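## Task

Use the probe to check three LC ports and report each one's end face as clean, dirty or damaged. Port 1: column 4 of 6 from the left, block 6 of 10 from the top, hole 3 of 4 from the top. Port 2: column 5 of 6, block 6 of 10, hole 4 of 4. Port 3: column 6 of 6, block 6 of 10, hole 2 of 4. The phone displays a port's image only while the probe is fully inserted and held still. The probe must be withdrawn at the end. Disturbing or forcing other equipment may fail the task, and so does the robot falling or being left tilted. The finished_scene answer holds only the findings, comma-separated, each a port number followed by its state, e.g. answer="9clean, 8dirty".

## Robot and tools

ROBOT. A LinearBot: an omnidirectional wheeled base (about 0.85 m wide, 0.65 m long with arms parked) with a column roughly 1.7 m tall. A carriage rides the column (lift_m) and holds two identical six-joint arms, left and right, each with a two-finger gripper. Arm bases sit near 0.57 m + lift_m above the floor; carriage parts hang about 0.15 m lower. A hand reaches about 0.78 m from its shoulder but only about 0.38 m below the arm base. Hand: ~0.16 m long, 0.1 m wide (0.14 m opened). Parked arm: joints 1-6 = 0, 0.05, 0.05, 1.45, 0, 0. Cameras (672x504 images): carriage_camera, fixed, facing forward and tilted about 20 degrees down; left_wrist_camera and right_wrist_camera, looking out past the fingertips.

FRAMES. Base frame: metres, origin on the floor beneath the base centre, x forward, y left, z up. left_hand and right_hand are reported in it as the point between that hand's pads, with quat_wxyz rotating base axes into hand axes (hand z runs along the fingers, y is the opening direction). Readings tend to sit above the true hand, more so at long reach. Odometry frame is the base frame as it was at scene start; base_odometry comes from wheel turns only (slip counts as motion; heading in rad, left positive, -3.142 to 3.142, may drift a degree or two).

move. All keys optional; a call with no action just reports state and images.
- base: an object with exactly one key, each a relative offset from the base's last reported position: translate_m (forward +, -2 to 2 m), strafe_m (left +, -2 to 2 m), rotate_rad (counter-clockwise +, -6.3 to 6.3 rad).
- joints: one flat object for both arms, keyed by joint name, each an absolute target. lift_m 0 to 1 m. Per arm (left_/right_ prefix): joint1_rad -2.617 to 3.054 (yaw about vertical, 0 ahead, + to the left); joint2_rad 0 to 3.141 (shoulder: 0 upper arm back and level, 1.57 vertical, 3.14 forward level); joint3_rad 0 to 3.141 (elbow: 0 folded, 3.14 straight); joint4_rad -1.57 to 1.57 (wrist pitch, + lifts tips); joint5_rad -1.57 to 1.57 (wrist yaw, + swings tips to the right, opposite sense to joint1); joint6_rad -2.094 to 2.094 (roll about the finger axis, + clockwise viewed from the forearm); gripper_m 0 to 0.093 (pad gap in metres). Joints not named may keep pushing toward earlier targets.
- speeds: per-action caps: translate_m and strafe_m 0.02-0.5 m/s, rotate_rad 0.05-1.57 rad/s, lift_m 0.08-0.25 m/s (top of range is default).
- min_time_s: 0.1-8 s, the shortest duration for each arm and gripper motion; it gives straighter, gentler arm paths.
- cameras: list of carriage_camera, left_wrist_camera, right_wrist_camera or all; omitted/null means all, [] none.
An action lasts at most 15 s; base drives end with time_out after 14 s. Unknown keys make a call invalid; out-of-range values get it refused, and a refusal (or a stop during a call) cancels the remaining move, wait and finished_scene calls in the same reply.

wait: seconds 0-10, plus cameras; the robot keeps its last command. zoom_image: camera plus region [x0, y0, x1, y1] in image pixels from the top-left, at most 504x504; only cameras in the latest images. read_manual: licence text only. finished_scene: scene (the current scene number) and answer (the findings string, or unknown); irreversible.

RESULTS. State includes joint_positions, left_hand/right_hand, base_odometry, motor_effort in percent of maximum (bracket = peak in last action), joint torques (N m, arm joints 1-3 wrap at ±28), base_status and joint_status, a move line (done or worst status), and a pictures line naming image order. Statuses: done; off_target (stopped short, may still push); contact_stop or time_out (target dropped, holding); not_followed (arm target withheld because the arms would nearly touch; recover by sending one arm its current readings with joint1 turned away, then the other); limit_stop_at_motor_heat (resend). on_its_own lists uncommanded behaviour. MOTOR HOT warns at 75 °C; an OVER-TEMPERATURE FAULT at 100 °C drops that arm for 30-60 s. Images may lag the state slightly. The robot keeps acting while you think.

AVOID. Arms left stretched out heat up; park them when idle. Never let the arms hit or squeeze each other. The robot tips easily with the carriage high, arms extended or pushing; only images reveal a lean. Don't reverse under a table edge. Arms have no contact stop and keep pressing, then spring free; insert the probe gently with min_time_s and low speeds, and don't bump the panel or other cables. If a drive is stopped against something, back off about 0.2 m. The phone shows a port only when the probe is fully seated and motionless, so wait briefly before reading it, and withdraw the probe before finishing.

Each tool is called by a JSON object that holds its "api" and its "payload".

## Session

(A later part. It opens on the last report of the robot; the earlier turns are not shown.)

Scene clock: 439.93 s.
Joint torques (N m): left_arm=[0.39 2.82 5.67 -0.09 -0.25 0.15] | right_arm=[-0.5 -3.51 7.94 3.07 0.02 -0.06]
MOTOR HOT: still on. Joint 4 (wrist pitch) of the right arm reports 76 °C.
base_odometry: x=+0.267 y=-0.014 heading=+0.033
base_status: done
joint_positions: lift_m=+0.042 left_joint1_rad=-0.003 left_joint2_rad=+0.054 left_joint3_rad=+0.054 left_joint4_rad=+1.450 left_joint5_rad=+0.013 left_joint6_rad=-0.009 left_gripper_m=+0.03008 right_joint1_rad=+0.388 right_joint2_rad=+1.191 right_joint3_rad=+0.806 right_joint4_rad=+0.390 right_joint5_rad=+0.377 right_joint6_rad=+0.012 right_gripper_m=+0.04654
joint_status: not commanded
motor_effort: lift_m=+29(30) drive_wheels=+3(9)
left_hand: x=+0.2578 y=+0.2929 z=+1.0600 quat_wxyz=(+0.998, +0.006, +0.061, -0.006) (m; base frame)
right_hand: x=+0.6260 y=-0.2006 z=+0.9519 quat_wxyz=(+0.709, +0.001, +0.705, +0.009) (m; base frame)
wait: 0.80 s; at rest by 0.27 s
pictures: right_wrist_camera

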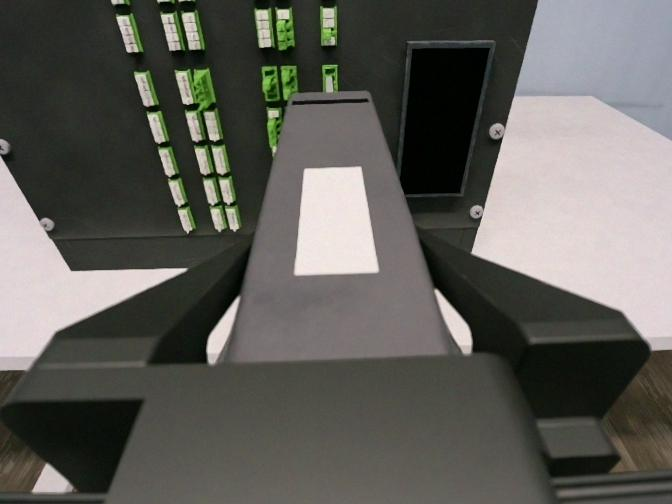

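{"api": "move", "payload": {"joints": {"lift_m":0.0412,"right_joint5_rad":0.367}, "min_time_s": 0.4, "cameras": []}}

{"api": "wait", "payload": {"seconds": 0.5, "cameras": ["right_wrist_camera"]}}

{"api": "zoom_image", "payload": {"camera": "right_wrist_camera", "region": [314, 62, 344, 92]}}

{"api": "move", "payload": {"base": {"translate_m":0.0025}, "speeds": {"translate_m":0.02}, "cameras": []}}

{"api": "wait", "payload": {"seconds": 0.8, "cameras": ["right_wrist_camera"]}}

{"api": "zoom_image", "payload": {"camera": "right_wrist_camera", "region": [314, 62, 344, 92]}}

Scene clock: 452.27 s.
Joint torques (N m): left_arm=[0.38 2.82 5.67 -0.09 -0.25 0.13] | right_arm=[-0.51 -3.85 7.9 3.05 -0.02 -0.07]
move: done
MOTOR HOT: still on. Joint 4 (wrist pitch) of the right arm reports 76 °C.
base_odometry: x=+0.267 y=-0.014 heading=+0.033
base_status: not commanded
joint_positions: lift_m=+0.042 left_joint1_rad=-0.003 left_joint2_rad=+0.054 left_joint3_rad=+0.054 left_joint4_rad=+1.450 left_joint5_rad=+0.013 left_joint6_rad=-0.009 left_gripper_m=+0.03008 right_joint1_rad=+0.388 right_joint2_rad=+1.191 right_joint3_rad=+0.806 right_joint4_rad=+0.391 right_joint5_rad=+0.376 right_joint6_rad=+0.012 right_gripper_m=+0.04654
joint_status: all done
motor_effort: lift_m=+25(25) drive_wheels=+3(3)
left_hand: x=+0.2578 y=+0.2929 z=+1.0596 quat_wxyz=(+0.998, +0.006, +0.061, -0.006) (m; base frame)
right_hand: x=+0.6260 y=-0.2004 z=+0.9516 quat_wxyz=(+0.709, +0.001, +0.705, +0.009) (m; base frame)
pictures: none
No camera images: "cameras" was empty.

Scene clock: 452.77 s.
Joint torques (N m): left_arm=[0.39 2.8 5.53 -0.1 -0.25 0.14] | right_arm=[-0.54 -3.73 7.91 3.06 0 -0.07]
MOTOR HOT: still on. Joint 4 (wrist pitch) of the right arm reports 76 °C.
base_odometry: x=+0.267 y=-0.014 heading=+0.033
base_status: not commanded
joint_positions: lift_m=+0.042 left_joint1_rad=-0.003 left_joint2_rad=+0.054 left_joint3_rad=+0.054 left_joint4_rad=+1.450 left_joint5_rad=+0.013 left_joint6_rad=-0.009 left_gripper_m=+0.03008 right_joint1_rad=+0.388 right_joint2_rad=+1.191 right_joint3_rad=+0.806 right_joint4_rad=+0.391 right_joint5_rad=+0.375 right_joint6_rad=+0.012 right_gripper_m=+0.04654
joint_status: all done
motor_effort: lift_m=+24(25) drive_wheels=+3(3)
left_hand: x=+0.2578 y=+0.2929 z=+1.0596 quat_wxyz=(+0.998, +0.006, +0.061, -0.006) (m; base frame)
right_hand: x=+0.6260 y=-0.2003 z=+0.9516 quat_wxyz=(+0.709, +0.001, +0.705, +0.009) (m; base frame)
wait: 0.50 s; at rest by 0.27 s
pictures: right_wrist_camera

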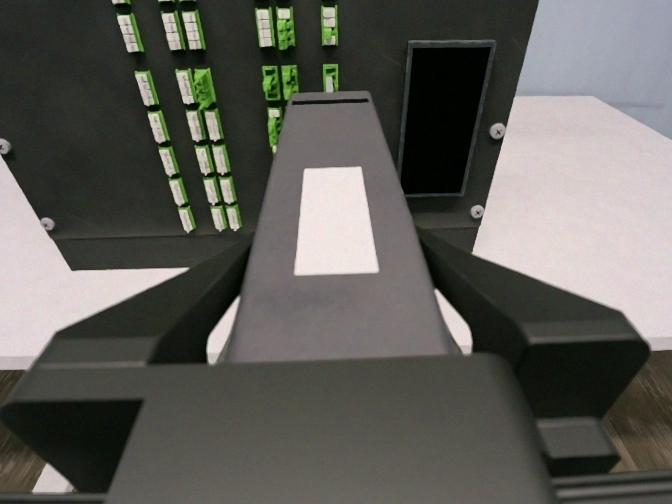

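Scaled by 16.800.

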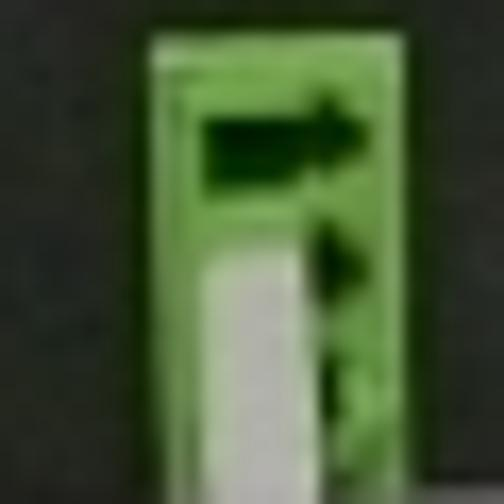

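Scene clock: 453.47 s.
Joint torques (N m): left_arm=[0.39 2.78 5.56 -0.13 -0.25 0.13] | right_arm=[-0.35 -3.71 7.82 2.98 0.03 -0.07]
move: done
MOTOR HOT: still on. Joint 4 (wrist pitch) of the right arm reports 76 °C.
base_odometry: x=+0.269 y=-0.015 heading=+0.032
base_status: done
joint_positions: lift_m=+0.042 left_joint1_rad=-0.003 left_joint2_rad=+0.054 left_joint3_rad=+0.054 left_joint4_rad=+1.452 left_joint5_rad=+0.013 left_joint6_rad=-0.009 left_gripper_m=+0.03008 right_joint1_rad=+0.388 right_joint2_rad=+1.191 right_joint3_rad=+0.806 right_joint4_rad=+0.390 right_joint5_rad=+0.374 right_joint6_rad=+0.012 right_gripper_m=+0.04654
joint_status: not commanded
motor_effort: lift_m=+24(25) drive_wheels=-4(10)
left_hand: x=+0.2572 y=+0.2929 z=+1.0597 quat_wxyz=(+0.998, +0.006, +0.059, -0.006) (m; base frame)
right_hand: x=+0.6260 y=-0.2000 z=+0.9514 quat_wxyz=(+0.709, +0.000, +0.705, +0.010) (m; base frame)
pictures: none
No camera images: "cameras" was empty.

Scene clock: 454.27 s.
Joint torques (N m): left_arm=[0.35 2.8 5.67 -0.12 -0.23 0.15] | right_arm=[-0.5 -3.86 7.9 3.04 0.02 -0.06]
MOTOR HOT: still on. Joint 4 (wrist pitch) of the right arm reports 76 °C.
base_odometry: x=+0.269 y=-0.015 heading=+0.032
base_status: done
joint_positions: lift_m=+0.042 left_joint1_rad=-0.003 left_joint2_rad=+0.054 left_joint3_rad=+0.054 left_joint4_rad=+1.452 left_joint5_rad=+0.013 left_joint6_rad=-0.009 left_gripper_m=+0.03008 right_joint1_rad=+0.388 right_joint2_rad=+1.191 right_joint3_rad=+0.806 right_joint4_rad=+0.390 right_joint5_rad=+0.374 right_joint6_rad=+0.012 right_gripper_m=+0.04654
joint_status: not commanded
motor_effort: lift_m=+23(25) drive_wheels=+3(10)
left_hand: x=+0.2572 y=+0.2929 z=+1.0597 quat_wxyz=(+0.998, +0.006, +0.059, -0.006) (m; base frame)
right_hand: x=+0.6260 y=-0.2000 z=+0.9515 quat_wxyz=(+0.709, +0.000, +0.705, +0.010) (m; base frame)
wait: 0.80 s; at rest by 0.27 s
pictures: right_wrist_camera

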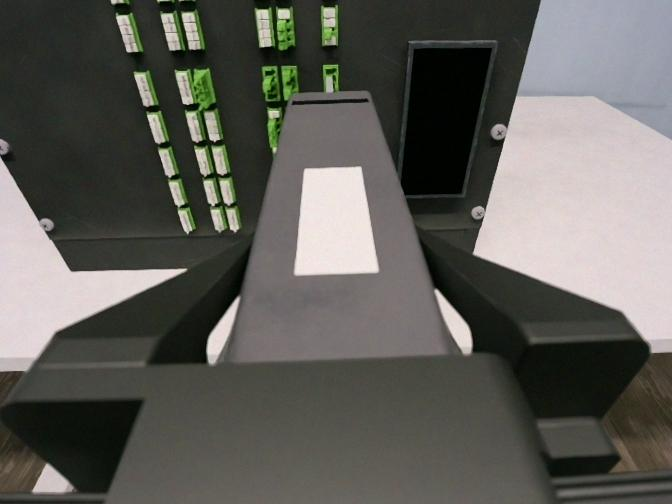

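Scaled by 16.800.

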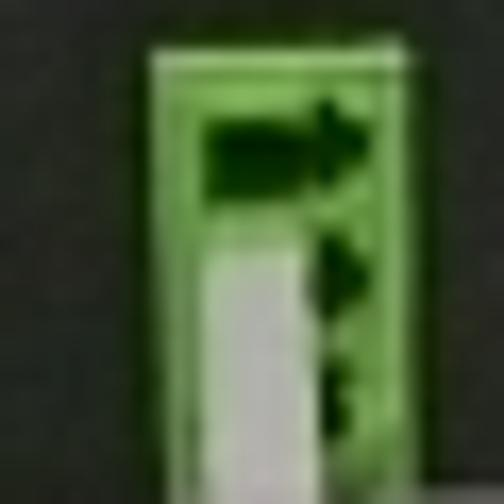

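{"api": "move", "payload": {"base": {"translate_m":0.003}, "speeds": {"translate_m":0.02}, "cameras": []}}

{"api": "wait", "payload": {"seconds": 0.8, "cameras": ["right_wrist_camera"]}}

{"api": "zoom_image", "payload": {"camera": "right_wrist_camera", "region": [314, 62, 344, 92]}}

Scene clock: 460.87 s.
Joint torques (N m): left_arm=[0.42 2.77 5.64 -0.13 -0.26 0.14] | right_arm=[-0.53 -3.77 7.91 3.13 0.02 -0.07]
move: done
MOTOR HOT: still on. Joint 4 (wrist pitch) of the right arm reports 77 °C.
base_odometry: x=+0.272 y=-0.015 heading=+0.032
base_status: done
joint_positions: lift_m=+0.042 left_joint1_rad=-0.003 left_joint2_rad=+0.054 left_joint3_rad=+0.054 left_joint4_rad=+1.452 left_joint5_rad=+0.013 left_joint6_rad=-0.009 left_gripper_m=+0.03008 right_joint1_rad=+0.388 right_joint2_rad=+1.191 right_joint3_rad=+0.806 right_joint4_rad=+0.390 right_joint5_rad=+0.373 right_joint6_rad=+0.012 right_gripper_m=+0.04654
joint_status: not commanded
motor_effort: lift_m=+24(25) drive_wheels=+2(9)
left_hand: x=+0.2572 y=+0.2929 z=+1.0597 quat_wxyz=(+0.998, +0.006, +0.059, -0.006) (m; base frame)
right_hand: x=+0.6260 y=-0.2000 z=+0.9515 quat_wxyz=(+0.709, +0.000, +0.705, +0.010) (m; base frame)
pictures: none
No camera images: "cameras" was empty.

Scene clock: 461.67 s.
Joint torques (N m): left_arm=[0.36 2.85 5.61 -0.12 -0.25 0.14] | right_arm=[-0.46 -3.88 7.87 3.08 0.03 -0.08]
MOTOR HOT: still on. Joint 4 (wrist pitch) of the right arm reports 77 °C.
base_odometry: x=+0.272 y=-0.015 heading=+0.032
base_status: done
joint_positions: lift_m=+0.042 left_joint1_rad=-0.003 left_joint2_rad=+0.054 left_joint3_rad=+0.054 left_joint4_rad=+1.452 left_joint5_rad=+0.013 left_joint6_rad=-0.009 left_gripper_m=+0.03008 right_joint1_rad=+0.388 right_joint2_rad=+1.191 right_joint3_rad=+0.806 right_joint4_rad=+0.390 right_joint5_rad=+0.373 right_joint6_rad=+0.012 right_gripper_m=+0.04654
joint_status: not commanded
motor_effort: lift_m=+24(25) drive_wheels=+2(9)
left_hand: x=+0.2572 y=+0.2929 z=+1.0597 quat_wxyz=(+0.998, +0.006, +0.059, -0.006) (m; base frame)
right_hand: x=+0.6260 y=-0.2000 z=+0.9515 quat_wxyz=(+0.709, +0.000, +0.705, +0.010) (m; base frame)
wait: 0.80 s; at rest by 0.27 s
pictures: right_wrist_camera

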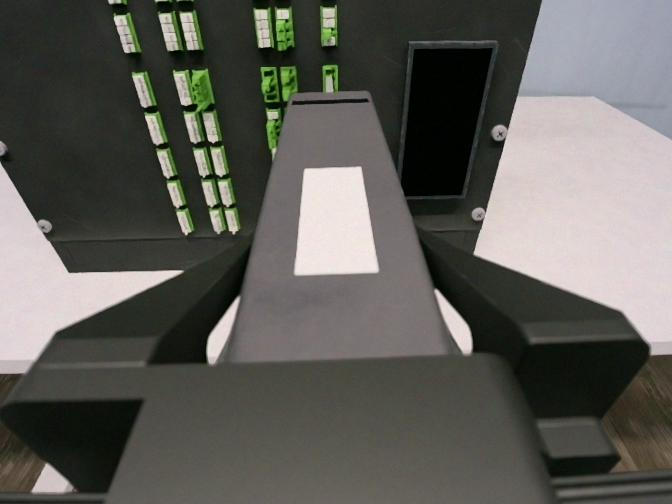

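Scaled by 16.800.

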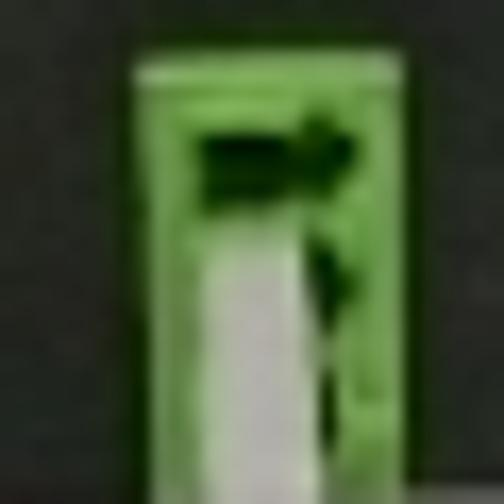

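{"api": "move", "payload": {"joints": {"left_joint1_rad":0.0,"left_joint2_rad":1.8,"left_joint3_rad":1.64,"left_joint4_rad":0.05,"left_joint5_rad":1.3}, "min_time_s": 4, "cameras": ["left_wrist_camera"]}}

{"api": "zoom_image", "payload": {"camera": "left_wrist_camera", "region": [200, 20, 360, 140]}}

{"api": "zoom_image", "payload": {"camera": "left_wrist_camera", "region": [210, 40, 280, 110]}}

Scene clock: 501.93 s.
Joint torques (N m): left_arm=[0.39 -7.86 12.22 1.51 0.17 0.16] | right_arm=[-0.49 -3.78 7.98 3.06 0.03 -0.07]
move: done
MOTOR HOT: still on. Joint 4 (wrist pitch) of the right arm reports 78 °C.
base_odometry: x=+0.272 y=-0.015 heading=+0.032
base_status: not commanded
joint_positions: lift_m=+0.042 left_joint1_rad=-0.003 left_joint2_rad=+1.792 left_joint3_rad=+1.600 left_joint4_rad=+0.056 left_joint5_rad=+1.282 left_joint6_rad=-0.009 left_gripper_m=+0.03008 right_joint1_rad=+0.388 right_joint2_rad=+1.191 right_joint3_rad=+0.806 right_joint4_rad=+0.390 right_joint5_rad=+0.373 right_joint6_rad=+0.012 right_gripper_m=+0.04654
joint_status: all done
motor_effort: lift_m=+24(25) drive_wheels=+2(3)
left_hand: x=+0.6779 y=+0.1291 z=+0.9941 quat_wxyz=(+0.524, +0.391, +0.605, -0.454) (m; base frame)
right_hand: x=+0.6260 y=-0.2000 z=+0.9515 quat_wxyz=(+0.709, +0.000, +0.705, +0.010) (m; base frame)
pictures: left_wrist_camera

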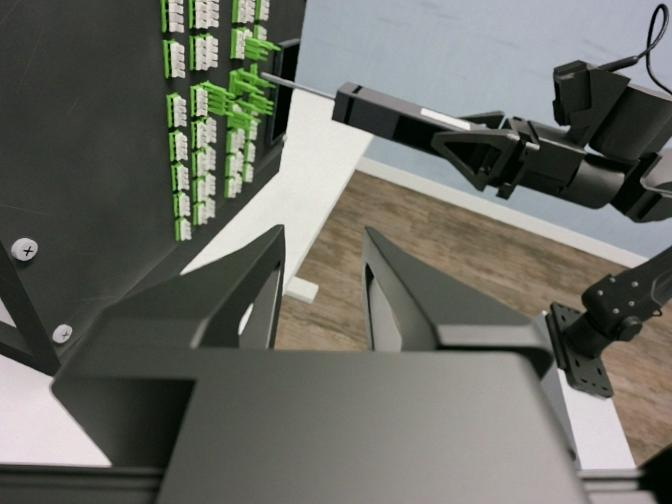

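Scaled by 3.150.

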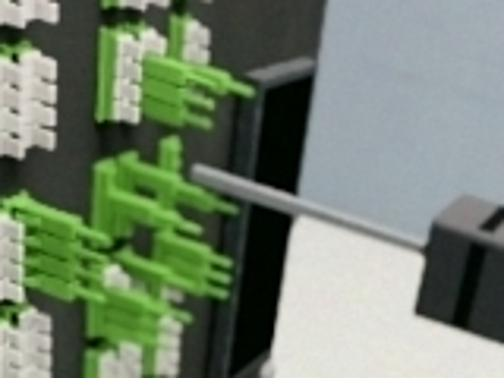

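Scaled by 7.200.

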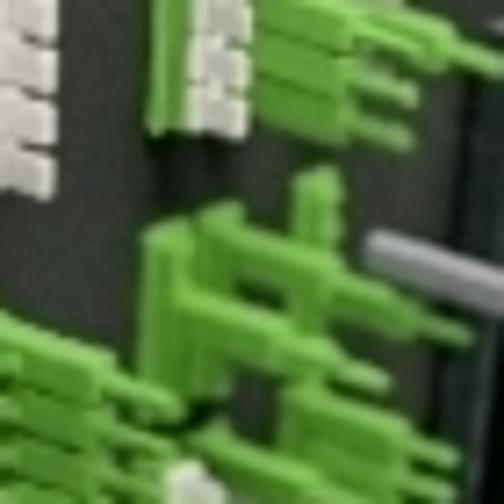

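{"api": "move", "payload": {"joints": {"lift_m":0.0392,"left_joint2_rad":0.05,"left_joint3_rad":0.05,"left_joint4_rad":1.45,"left_joint5_rad":0,"left_joint1_rad":0}, "min_time_s": 3, "cameras": ["right_wrist_camera"]}}

{"api": "zoom_image", "payload": {"camera": "right_wrist_camera", "region": [314, 62, 344, 92]}}

{"api": "move", "payload": {"base": {"translate_m":0.003}, "speeds": {"translate_m":0.02}, "cameras": []}}

{"api": "wait", "payload": {"seconds": 0.8, "cameras": ["right_wrist_camera"]}}

{"api": "zoom_image", "payload": {"camera": "right_wrist_camera", "region": [314, 62, 344, 92]}}

Scene clock: 530.80 s.
Joint torques (N m): left_arm=[0.44 2.5 5.23 0.07 -0.29 0.15] | right_arm=[-0.51 -3.81 7.97 3.07 0.03 -0.08]
move: done
MOTOR HOT: still on. Joint 4 (wrist pitch) of the right arm reports 78 °C.
base_odometry: x=+0.272 y=-0.015 heading=+0.032
base_status: not commanded
joint_positions: lift_m=+0.040 left_joint1_rad=-0.003 left_joint2_rad=+0.057 left_joint3_rad=+0.059 left_joint4_rad=+1.434 left_joint5_rad=+0.018 left_joint6_rad=-0.008 left_gripper_m=+0.03008 right_joint1_rad=+0.388 right_joint2_rad=+1.191 right_joint3_rad=+0.806 right_joint4_rad=+0.389 right_joint5_rad=+0.373 right_joint6_rad=+0.012 right_gripper_m=+0.04654
joint_status: all done
motor_effort: lift_m=+24(24) drive_wheels=+2(4)
left_hand: x=+0.2612 y=+0.2920 z=+1.0584 quat_wxyz=(+0.998, +0.009, +0.068, -0.006) (m; base frame)
right_hand: x=+0.6260 y=-0.1999 z=+0.9494 quat_wxyz=(+0.709, +0.000, +0.706, +0.010) (m; base frame)
pictures: right_wrist_camera

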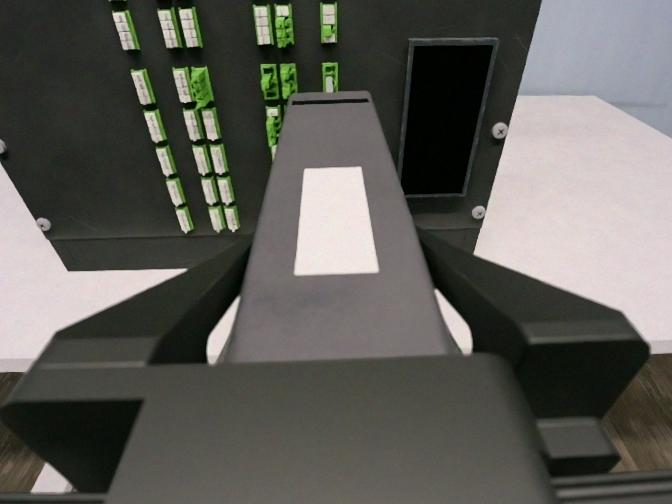

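Scaled by 16.800.

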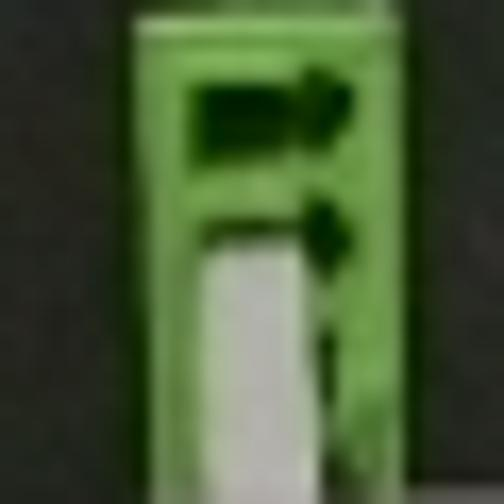

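Scene clock: 531.43 s.
Joint torques (N m): left_arm=[0.38 2.51 5.16 0.02 -0.28 0.15] | right_arm=[-0.49 -3.81 7.97 3.11 0.01 -0.07]
move: done
MOTOR HOT: still on. Joint 4 (wrist pitch) of the right arm reports 78 °C.
base_odometry: x=+0.275 y=-0.015 heading=+0.031
base_status: done
joint_positions: lift_m=+0.040 left_joint1_rad=-0.003 left_joint2_rad=+0.057 left_joint3_rad=+0.059 left_joint4_rad=+1.441 left_joint5_rad=+0.016 left_joint6_rad=-0.008 left_gripper_m=+0.03008 right_joint1_rad=+0.388 right_joint2_rad=+1.191 right_joint3_rad=+0.806 right_joint4_rad=+0.390 right_joint5_rad=+0.373 right_joint6_rad=+0.012 right_gripper_m=+0.04654
joint_status: not commanded
motor_effort: lift_m=+24(24) drive_wheels=-4(10)
left_hand: x=+0.2595 y=+0.2923 z=+1.0586 quat_wxyz=(+0.998, +0.008, +0.064, -0.006) (m; base frame)
right_hand: x=+0.6260 y=-0.1998 z=+0.9496 quat_wxyz=(+0.709, +0.000, +0.705, +0.010) (m; base frame)
pictures: none
No camera images: "cameras" was empty.

Scene clock: 532.23 s.
Joint torques (N m): left_arm=[0.43 2.56 5.26 0.01 -0.28 0.14] | right_arm=[-0.51 -3.77 7.91 3.1 0.02 -0.07]
MOTOR HOT: still on. Joint 4 (wrist pitch) of the right arm reports 79 °C.
base_odometry: x=+0.275 y=-0.015 heading=+0.031
base_status: done
joint_positions: lift_m=+0.040 left_joint1_rad=-0.003 left_joint2_rad=+0.057 left_joint3_rad=+0.059 left_joint4_rad=+1.441 left_joint5_rad=+0.016 left_joint6_rad=-0.008 left_gripper_m=+0.03008 right_joint1_rad=+0.388 right_joint2_rad=+1.191 right_joint3_rad=+0.806 right_joint4_rad=+0.390 right_joint5_rad=+0.373 right_joint6_rad=+0.012 right_gripper_m=+0.04654
joint_status: not commanded
motor_effort: lift_m=+23(24) drive_wheels=+3(10)
left_hand: x=+0.2595 y=+0.2923 z=+1.0586 quat_wxyz=(+0.998, +0.008, +0.064, -0.006) (m; base frame)
right_hand: x=+0.6260 y=-0.1998 z=+0.9496 quat_wxyz=(+0.709, +0.000, +0.705, +0.010) (m; base frame)
wait: 0.80 s; at rest by 0.27 s
pictures: right_wrist_camera

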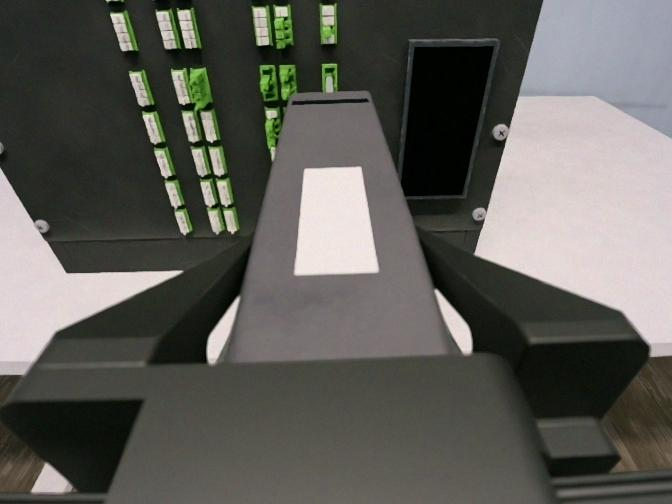

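Scaled by 16.800.

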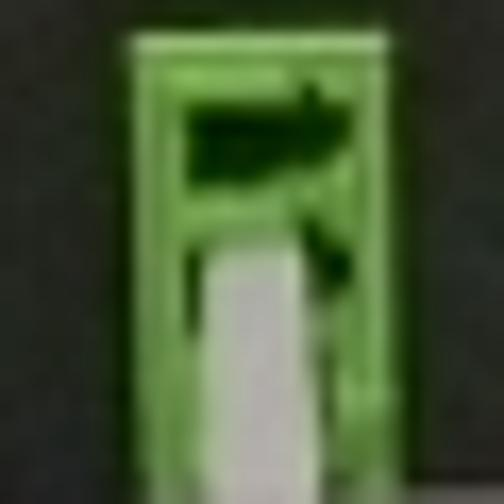

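{"api": "move", "payload": {"joints": {"lift_m":0.0388,"right_joint5_rad":0.362}, "min_time_s": 0.4, "cameras": []}}

{"api": "move", "payload": {"base": {"translate_m":0.003}, "speeds": {"translate_m":0.02}, "cameras": []}}

{"api": "wait", "payload": {"seconds": 0.8, "cameras": ["right_wrist_camera"]}}

{"api": "zoom_image", "payload": {"camera": "right_wrist_camera", "region": [314, 62, 344, 92]}}

Scene clock: 543.50 s.
Joint torques (N m): left_arm=[0.4 2.55 5.22 0 -0.29 0.14] | right_arm=[-0.5 -3.75 7.9 3.06 -0.02 -0.07]
move: done
MOTOR HOT: still on. Joint 4 (wrist pitch) of the right arm reports 79 °C.
base_odometry: x=+0.275 y=-0.015 heading=+0.031
base_status: not commanded
joint_positions: lift_m=+0.039 left_joint1_rad=-0.003 left_joint2_rad=+0.057 left_joint3_rad=+0.059 left_joint4_rad=+1.441 left_joint5_rad=+0.016 left_joint6_rad=-0.008 left_gripper_m=+0.03008 right_joint1_rad=+0.388 right_joint2_rad=+1.191 right_joint3_rad=+0.806 right_joint4_rad=+0.390 right_joint5_rad=+0.371 right_joint6_rad=+0.012 right_gripper_m=+0.04654
joint_status: all done
motor_effort: lift_m=+22(23) drive_wheels=+3(3)
left_hand: x=+0.2595 y=+0.2923 z=+1.0583 quat_wxyz=(+0.998, +0.008, +0.064, -0.006) (m; base frame)
right_hand: x=+0.6260 y=-0.1995 z=+0.9492 quat_wxyz=(+0.709, -0.001, +0.705, +0.011) (m; base frame)
pictures: none
No camera images: "cameras" was empty.

Scene clock: 544.13 s.
Joint torques (N m): left_arm=[0.43 2.59 5.38 0 -0.29 0.15] | right_arm=[-0.51 -3.52 7.91 3.09 0 -0.06]
move: done
MOTOR HOT: still on. Joint 4 (wrist pitch) of the right arm reports 79 °C.
base_odometry: x=+0.278 y=-0.015 heading=+0.031
base_status: done
joint_positions: lift_m=+0.039 left_joint1_rad=-0.003 left_joint2_rad=+0.057 left_joint3_rad=+0.059 left_joint4_rad=+1.443 left_joint5_rad=+0.016 left_joint6_rad=-0.008 left_gripper_m=+0.03008 right_joint1_rad=+0.388 right_joint2_rad=+1.191 right_joint3_rad=+0.806 right_joint4_rad=+0.390 right_joint5_rad=+0.369 right_joint6_rad=+0.012 right_gripper_m=+0.04654
joint_status: not commanded
motor_effort: lift_m=+23(23) drive_wheels=+2(9)
left_hand: x=+0.2589 y=+0.2925 z=+1.0583 quat_wxyz=(+0.998, +0.008, +0.063, -0.006) (m; base frame)
right_hand: x=+0.6260 y=-0.1992 z=+0.9492 quat_wxyz=(+0.709, -0.002, +0.705, +0.012) (m; base frame)
pictures: none
No camera images: "cameras" was empty.

Scene clock: 544.93 s.
Joint torques (N m): left_arm=[0.38 2.58 5.2 -0.02 -0.29 0.15] | right_arm=[-0.51 -3.77 7.94 3.07 -0.01 -0.07]
MOTOR HOT: still on. Joint 4 (wrist pitch) of the right arm reports 79 °C.
base_odometry: x=+0.278 y=-0.015 heading=+0.031
base_status: done
joint_positions: lift_m=+0.039 left_joint1_rad=-0.003 left_joint2_rad=+0.057 left_joint3_rad=+0.059 left_joint4_rad=+1.443 left_joint5_rad=+0.016 left_joint6_rad=-0.008 left_gripper_m=+0.03008 right_joint1_rad=+0.388 right_joint2_rad=+1.191 right_joint3_rad=+0.806 right_joint4_rad=+0.390 right_joint5_rad=+0.369 right_joint6_rad=+0.012 right_gripper_m=+0.04654
joint_status: not commanded
motor_effort: lift_m=+23(23) drive_wheels=+2(9)
left_hand: x=+0.2589 y=+0.2925 z=+1.0583 quat_wxyz=(+0.998, +0.008, +0.063, -0.006) (m; base frame)
right_hand: x=+0.6260 y=-0.1992 z=+0.9492 quat_wxyz=(+0.709, -0.002, +0.705, +0.012) (m; base frame)
wait: 0.80 s; at rest by 0.27 s
pictures: right_wrist_camera

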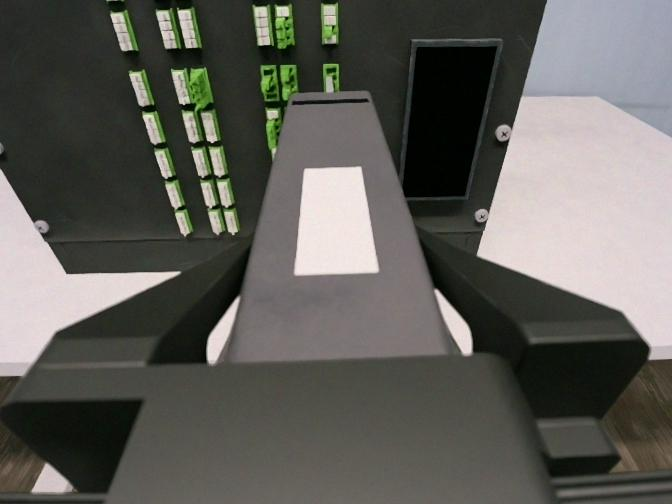

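Scaled by 16.800.

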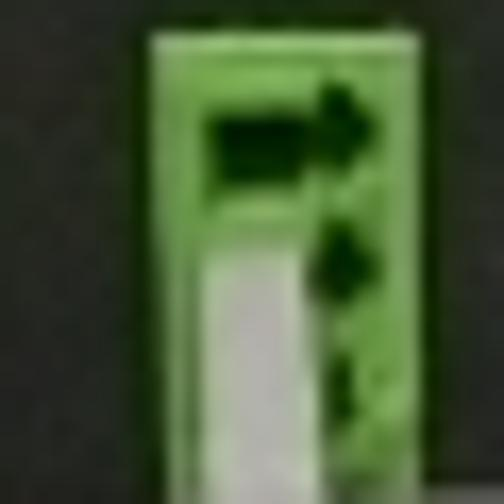

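{"api": "zoom_image", "payload": {"camera": "right_wrist_camera", "region": [20, 200, 120, 280]}}

{"api": "zoom_image", "payload": {"camera": "right_wrist_camera", "region": [420, 190, 520, 270]}}

{"api": "zoom_image", "payload": {"camera": "right_wrist_camera", "region": [100, 50, 200, 130]}}

{"api": "zoom_image", "payload": {"camera": "right_wrist_camera", "region": [250, 50, 350, 130]}}

Scaled by 5.040.

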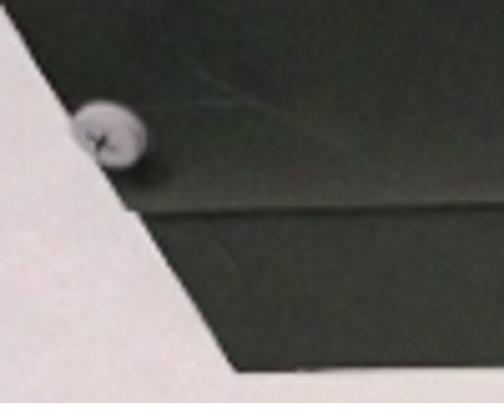

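Scaled by 5.040.

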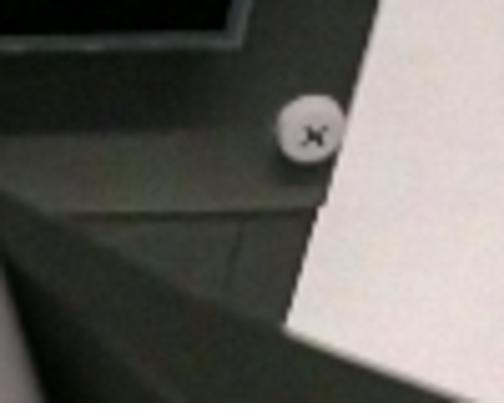

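Scaled by 5.040.

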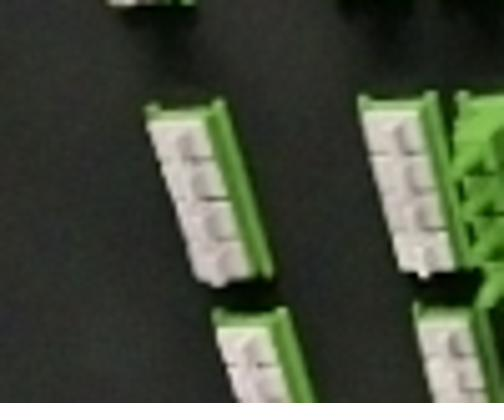

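Scaled by 5.040.

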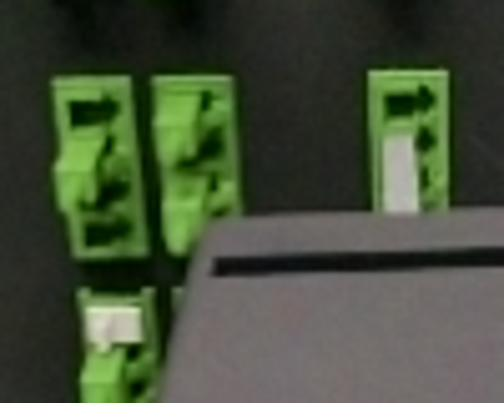

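{"api": "move", "payload": {"joints": {"right_joint6_rad":0.035}, "min_time_s": 0.4, "cameras": []}}

{"api": "wait", "payload": {"seconds": 0.5, "cameras": ["right_wrist_camera"]}}

{"api": "zoom_image", "payload": {"camera": "right_wrist_camera", "region": [314, 62, 344, 92]}}

Scene clock: 576.87 s.
Joint torques (N m): left_arm=[0.42 2.61 5.18 -0.01 -0.29 0.15] | right_arm=[-0.49 -3.85 7.92 3.06 0.02 0.21]
move: done
MOTOR HOT: still on. Joint 4 (wrist pitch) of the right arm reports 79 °C.
base_odometry: x=+0.278 y=-0.015 heading=+0.031
base_status: not commanded
joint_positions: lift_m=+0.039 left_joint1_rad=-0.003 left_joint2_rad=+0.057 left_joint3_rad=+0.059 left_joint4_rad=+1.443 left_joint5_rad=+0.016 left_joint6_rad=-0.008 left_gripper_m=+0.03008 right_joint1_rad=+0.388 right_joint2_rad=+1.191 right_joint3_rad=+0.806 right_joint4_rad=+0.390 right_joint5_rad=+0.369 right_joint6_rad=+0.021 right_gripper_m=+0.04654
joint_status: all done
motor_effort: lift_m=+22(23) drive_wheels=+2(2)
left_hand: x=+0.2589 y=+0.2925 z=+1.0583 quat_wxyz=(+0.998, +0.008, +0.063, -0.006) (m; base frame)
right_hand: x=+0.6260 y=-0.1992 z=+0.9492 quat_wxyz=(+0.709, +0.002, +0.705, +0.015) (m; base frame)
pictures: none
No camera images: "cameras" was empty.

Scene clock: 577.37 s.
Joint torques (N m): left_arm=[0.47 2.54 5.26 -0.01 -0.28 0.15] | right_arm=[-0.53 -3.75 7.91 3.06 0.02 0.22]
MOTOR HOT: still on. Joint 4 (wrist pitch) of the right arm reports 79 °C.
base_odometry: x=+0.278 y=-0.015 heading=+0.031
base_status: not commanded
joint_positions: lift_m=+0.039 left_joint1_rad=-0.003 left_joint2_rad=+0.057 left_joint3_rad=+0.059 left_joint4_rad=+1.443 left_joint5_rad=+0.016 left_joint6_rad=-0.008 left_gripper_m=+0.03008 right_joint1_rad=+0.388 right_joint2_rad=+1.191 right_joint3_rad=+0.806 right_joint4_rad=+0.390 right_joint5_rad=+0.369 right_joint6_rad=+0.022 right_gripper_m=+0.04654
joint_status: all done
motor_effort: lift_m=+23(23) drive_wheels=+2(2)
left_hand: x=+0.2589 y=+0.2925 z=+1.0583 quat_wxyz=(+0.998, +0.008, +0.063, -0.006) (m; base frame)
right_hand: x=+0.6260 y=-0.1992 z=+0.9492 quat_wxyz=(+0.709, +0.002, +0.705, +0.015) (m; base frame)
wait: 0.50 s; at rest by 0.27 s
pictures: right_wrist_camera

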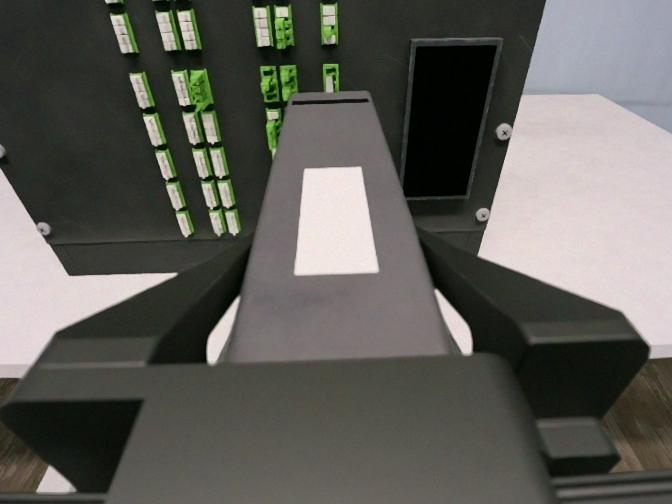

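Scaled by 16.800.

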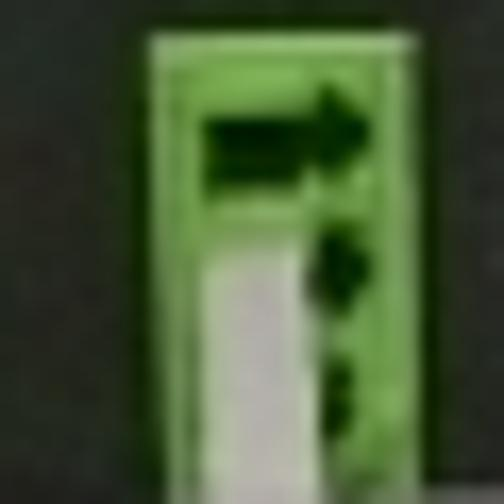

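{"api": "move", "payload": {"base": {"translate_m":0.003}, "joints": {"lift_m":0.0379}, "speeds": {"translate_m":0.02}, "cameras": []}}

{"api": "wait", "payload": {"seconds": 0.8, "cameras": ["right_wrist_camera"]}}

{"api": "zoom_image", "payload": {"camera": "right_wrist_camera", "region": [314, 62, 344, 92]}}

Scene clock: 585.00 s.
Joint torques (N m): left_arm=[0.32 2.71 5.38 -0.03 -0.28 0.14] | right_arm=[-0.94 -3.49 8.09 3.08 -0.01 0.2]
move: done
MOTOR HOT: still on. Joint 4 (wrist pitch) of the right arm reports 80 °C.
base_odometry: x=+0.281 y=-0.015 heading=+0.030
base_status: done
joint_positions: lift_m=+0.038 left_joint1_rad=-0.003 left_joint2_rad=+0.055 left_joint3_rad=+0.056 left_joint4_rad=+1.446 left_joint5_rad=+0.015 left_joint6_rad=-0.008 left_gripper_m=+0.03008 right_joint1_rad=+0.391 right_joint2_rad=+1.190 right_joint3_rad=+0.806 right_joint4_rad=+0.388 right_joint5_rad=+0.371 right_joint6_rad=+0.022 right_gripper_m=+0.04654
joint_status: all done
motor_effort: lift_m=+23(25) drive_wheels=+4(9)
left_hand: x=+0.2581 y=+0.2925 z=+1.0569 quat_wxyz=(+0.998, +0.007, +0.061, -0.006) (m; base frame)
right_hand: x=+0.6255 y=-0.1985 z=+0.9481 quat_wxyz=(+0.708, +0.002, +0.706, +0.015) (m; base frame)
pictures: none
No camera images: "cameras" was empty.

Scene clock: 585.80 s.
Joint torques (N m): left_arm=[0.4 2.76 5.39 -0.07 -0.28 0.14] | right_arm=[-0.84 -3.64 7.92 3.09 -0.01 0.2]
MOTOR HOT: still on. Joint 4 (wrist pitch) of the right arm reports 80 °C.
base_odometry: x=+0.281 y=-0.015 heading=+0.030
base_status: done
joint_positions: lift_m=+0.038 left_joint1_rad=-0.003 left_joint2_rad=+0.055 left_joint3_rad=+0.056 left_joint4_rad=+1.446 left_joint5_rad=+0.015 left_joint6_rad=-0.008 left_gripper_m=+0.03008 right_joint1_rad=+0.391 right_joint2_rad=+1.190 right_joint3_rad=+0.806 right_joint4_rad=+0.388 right_joint5_rad=+0.371 right_joint6_rad=+0.022 right_gripper_m=+0.04654
joint_status: all done
motor_effort: lift_m=+24(25) drive_wheels=+4(9)
left_hand: x=+0.2581 y=+0.2925 z=+1.0569 quat_wxyz=(+0.998, +0.007, +0.061, -0.006) (m; base frame)
right_hand: x=+0.6255 y=-0.1985 z=+0.9481 quat_wxyz=(+0.708, +0.002, +0.706, +0.015) (m; base frame)
wait: 0.80 s; at rest by 0.27 s
pictures: right_wrist_camera

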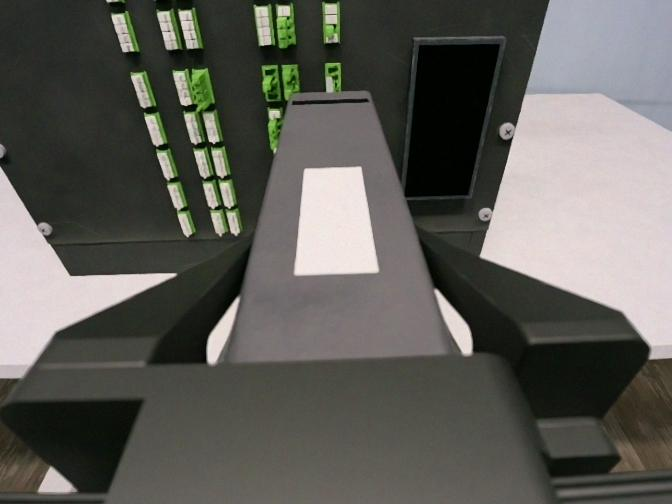

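Scaled by 16.800.

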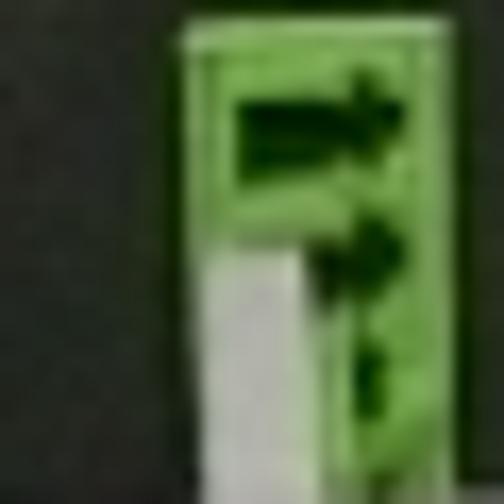

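{"api": "move", "payload": {"base": {"translate_m":-0.003}, "joints": {"lift_m":0.0387}, "speeds": {"translate_m":0.02}, "cameras": []}}

{"api": "wait", "payload": {"seconds": 0.8, "cameras": ["right_wrist_camera"]}}

{"api": "zoom_image", "payload": {"camera": "right_wrist_camera", "region": [314, 62, 344, 92]}}

Scene clock: 595.67 s.
Joint torques (N m): left_arm=[0.38 2.71 5.57 -0.03 -0.25 0.14] | right_arm=[-0.75 -3.79 7.9 3 0 0.2]
move: done
MOTOR HOT: still on. Joint 4 (wrist pitch) of the right arm reports 81 °C.
base_odometry: x=+0.278 y=-0.015 heading=+0.030
base_status: done
joint_positions: lift_m=+0.038 left_joint1_rad=-0.003 left_joint2_rad=+0.055 left_joint3_rad=+0.056 left_joint4_rad=+1.446 left_joint5_rad=+0.015 left_joint6_rad=-0.008 left_gripper_m=+0.03008 right_joint1_rad=+0.391 right_joint2_rad=+1.190 right_joint3_rad=+0.806 right_joint4_rad=+0.390 right_joint5_rad=+0.369 right_joint6_rad=+0.022 right_gripper_m=+0.04654
joint_status: all done
motor_effort: lift_m=+33(35) drive_wheels=+1(9)
left_hand: x=+0.2581 y=+0.2925 z=+1.0570 quat_wxyz=(+0.998, +0.007, +0.061, -0.006) (m; base frame)
right_hand: x=+0.6255 y=-0.1981 z=+0.9488 quat_wxyz=(+0.709, +0.001, +0.705, +0.016) (m; base frame)
pictures: none
No camera images: "cameras" was empty.

Scene clock: 596.47 s.
Joint torques (N m): left_arm=[0.38 2.73 5.41 -0.03 -0.27 0.14] | right_arm=[-0.79 -3.4 7.91 3.03 0.01 0.21]
MOTOR HOT: still on. Joint 4 (wrist pitch) of the right arm reports 81 °C.
base_odometry: x=+0.278 y=-0.015 heading=+0.030
base_status: done
joint_positions: lift_m=+0.038 left_joint1_rad=-0.003 left_joint2_rad=+0.055 left_joint3_rad=+0.056 left_joint4_rad=+1.446 left_joint5_rad=+0.015 left_joint6_rad=-0.008 left_gripper_m=+0.03008 right_joint1_rad=+0.391 right_joint2_rad=+1.190 right_joint3_rad=+0.806 right_joint4_rad=+0.390 right_joint5_rad=+0.369 right_joint6_rad=+0.022 right_gripper_m=+0.04654
joint_status: all done
motor_effort: lift_m=+34(35) drive_wheels=+1(9)
left_hand: x=+0.2581 y=+0.2925 z=+1.0570 quat_wxyz=(+0.998, +0.007, +0.061, -0.006) (m; base frame)
right_hand: x=+0.6255 y=-0.1981 z=+0.9488 quat_wxyz=(+0.709, +0.001, +0.705, +0.016) (m; base frame)
wait: 0.80 s; at rest by 0.27 s
pictures: right_wrist_camera

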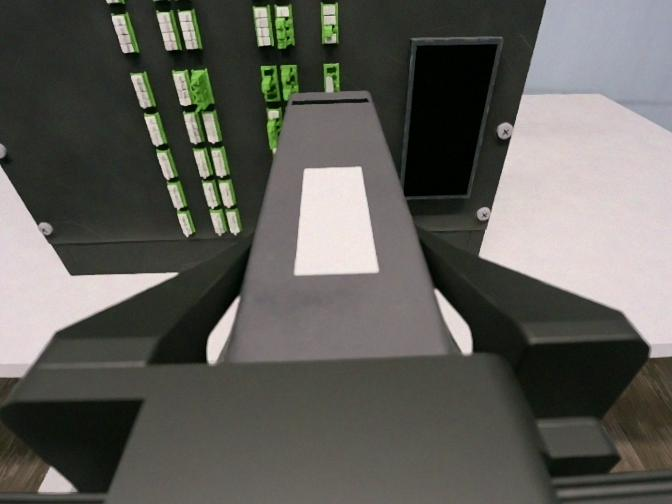

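Scaled by 16.800.

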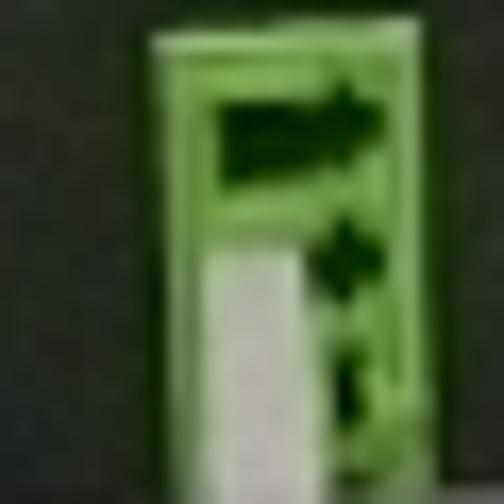

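{"api": "move", "payload": {"base": {"strafe_m":-0.0005}, "speeds": {"strafe_m":0.02}, "cameras": []}}

{"api": "wait", "payload": {"seconds": 0.8, "cameras": ["right_wrist_camera"]}}

{"api": "zoom_image", "payload": {"camera": "right_wrist_camera", "region": [314, 62, 344, 92]}}

{"api": "move", "payload": {"base": {"translate_m":0.0018}, "speeds": {"translate_m":0.02}, "cameras": []}}

{"api": "wait", "payload": {"seconds": 0.8, "cameras": ["right_wrist_camera"]}}

{"api": "zoom_image", "payload": {"camera": "right_wrist_camera", "region": [314, 62, 344, 92]}}

Scene clock: 610.83 s.
Joint torques (N m): left_arm=[0.5 2.74 5.41 -0.06 -0.28 0.14] | right_arm=[-0.9 -3.7 7.87 3.07 0.01 0.21]
move: done
MOTOR HOT: still on. Joint 4 (wrist pitch) of the right arm reports 81 °C.
base_odometry: x=+0.278 y=-0.016 heading=+0.030
base_status: done
joint_positions: lift_m=+0.038 left_joint1_rad=-0.003 left_joint2_rad=+0.055 left_joint3_rad=+0.056 left_joint4_rad=+1.446 left_joint5_rad=+0.015 left_joint6_rad=-0.008 left_gripper_m=+0.03008 right_joint1_rad=+0.391 right_joint2_rad=+1.190 right_joint3_rad=+0.806 right_joint4_rad=+0.390 right_joint5_rad=+0.369 right_joint6_rad=+0.022 right_gripper_m=+0.04654
joint_status: not commanded
motor_effort: lift_m=+33(34) drive_wheels=+1(2)
left_hand: x=+0.2581 y=+0.2926 z=+1.0570 quat_wxyz=(+0.998, +0.007, +0.061, -0.006) (m; base frame)
right_hand: x=+0.6255 y=-0.1981 z=+0.9488 quat_wxyz=(+0.709, +0.001, +0.705, +0.017) (m; base frame)
pictures: none
No camera images: "cameras" was empty.

Scene clock: 611.63 s.
Joint torques (N m): left_arm=[0.38 2.73 5.39 -0.05 -0.26 0.13] | right_arm=[-0.84 -3.69 7.98 3.05 0.01 0.21]
MOTOR HOT: still on. Joint 4 (wrist pitch) of the right arm reports 81 °C.
base_odometry: x=+0.278 y=-0.016 heading=+0.030
base_status: done
joint_positions: lift_m=+0.038 left_joint1_rad=-0.003 left_joint2_rad=+0.055 left_joint3_rad=+0.056 left_joint4_rad=+1.446 left_joint5_rad=+0.015 left_joint6_rad=-0.008 left_gripper_m=+0.03008 right_joint1_rad=+0.391 right_joint2_rad=+1.190 right_joint3_rad=+0.806 right_joint4_rad=+0.390 right_joint5_rad=+0.369 right_joint6_rad=+0.022 right_gripper_m=+0.04654
joint_status: not commanded
motor_effort: lift_m=+33(34) drive_wheels=+1(2)
left_hand: x=+0.2581 y=+0.2926 z=+1.0570 quat_wxyz=(+0.998, +0.007, +0.061, -0.006) (m; base frame)
right_hand: x=+0.6255 y=-0.1981 z=+0.9488 quat_wxyz=(+0.709, +0.001, +0.705, +0.017) (m; base frame)
wait: 0.80 s; at rest by 0.27 s
pictures: right_wrist_camera

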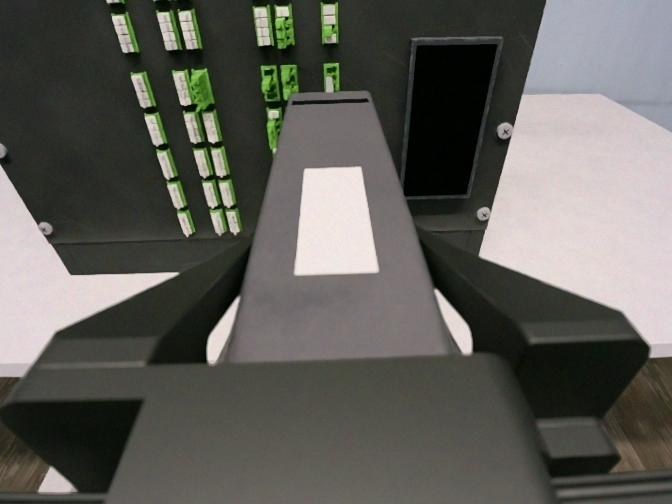

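Scaled by 16.800.

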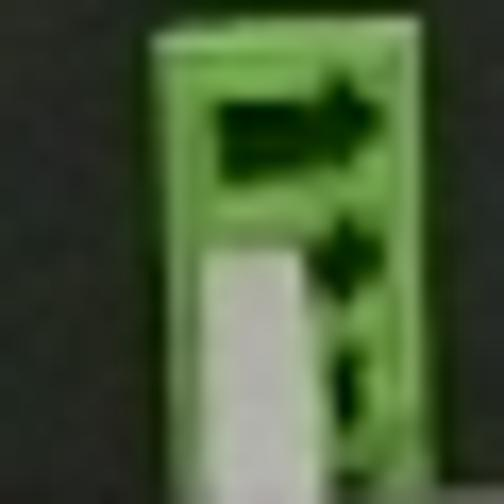

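Scene clock: 612.30 s.
Joint torques (N m): left_arm=[0.42 2.89 5.42 -0.08 -0.28 0.15] | right_arm=[-0.76 -3.54 8.06 3.02 0.01 0.2]
move: done
MOTOR HOT: still on. Joint 4 (wrist pitch) of the right arm reports 81 °C.
base_odometry: x=+0.280 y=-0.016 heading=+0.030
base_status: done
joint_positions: lift_m=+0.038 left_joint1_rad=-0.003 left_joint2_rad=+0.055 left_joint3_rad=+0.056 left_joint4_rad=+1.450 left_joint5_rad=+0.015 left_joint6_rad=-0.008 left_gripper_m=+0.03008 right_joint1_rad=+0.391 right_joint2_rad=+1.191 right_joint3_rad=+0.806 right_joint4_rad=+0.390 right_joint5_rad=+0.367 right_joint6_rad=+0.022 right_gripper_m=+0.04654
joint_status: not commanded
motor_effort: lift_m=+33(34) drive_wheels=-2(7)
left_hand: x=+0.2573 y=+0.2926 z=+1.0571 quat_wxyz=(+0.998, +0.007, +0.060, -0.006) (m; base frame)
right_hand: x=+0.6257 y=-0.1977 z=+0.9483 quat_wxyz=(+0.709, +0.000, +0.705, +0.017) (m; base frame)
pictures: none
No camera images: "cameras" was empty.

Scene clock: 613.10 s.
Joint torques (N m): left_arm=[0.44 2.77 5.44 -0.11 -0.25 0.14] | right_arm=[-0.77 -3.77 7.98 3.05 0.03 0.2]
MOTOR HOT: still on. Joint 4 (wrist pitch) of the right arm reports 81 °C.
base_odometry: x=+0.280 y=-0.016 heading=+0.030
base_status: done
joint_positions: lift_m=+0.038 left_joint1_rad=-0.003 left_joint2_rad=+0.055 left_joint3_rad=+0.056 left_joint4_rad=+1.450 left_joint5_rad=+0.015 left_joint6_rad=-0.008 left_gripper_m=+0.03008 right_joint1_rad=+0.391 right_joint2_rad=+1.191 right_joint3_rad=+0.806 right_joint4_rad=+0.390 right_joint5_rad=+0.367 right_joint6_rad=+0.022 right_gripper_m=+0.04654
joint_status: not commanded
motor_effort: lift_m=+33(34) drive_wheels=+1(7)
left_hand: x=+0.2573 y=+0.2926 z=+1.0571 quat_wxyz=(+0.998, +0.007, +0.060, -0.006) (m; base frame)
right_hand: x=+0.6257 y=-0.1977 z=+0.9483 quat_wxyz=(+0.709, +0.000, +0.705, +0.017) (m; base frame)
wait: 0.80 s; at rest by 0.27 s
pictures: right_wrist_camera

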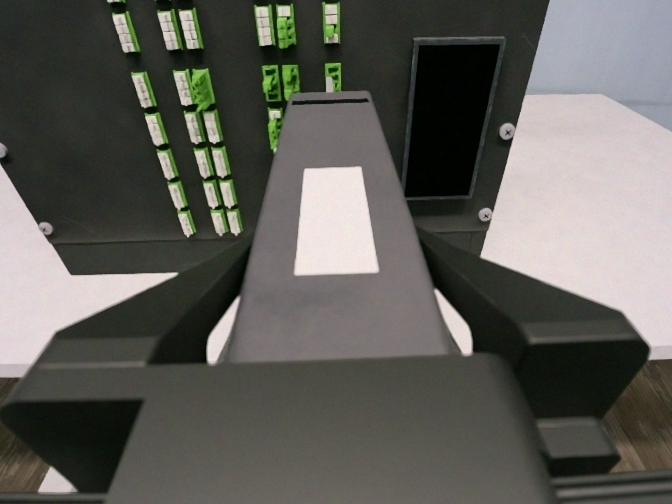

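Scaled by 16.800.

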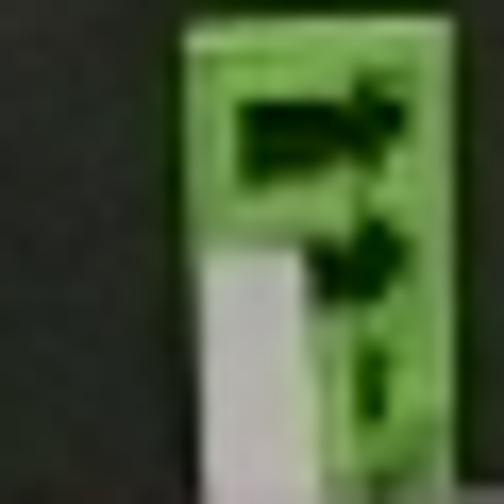

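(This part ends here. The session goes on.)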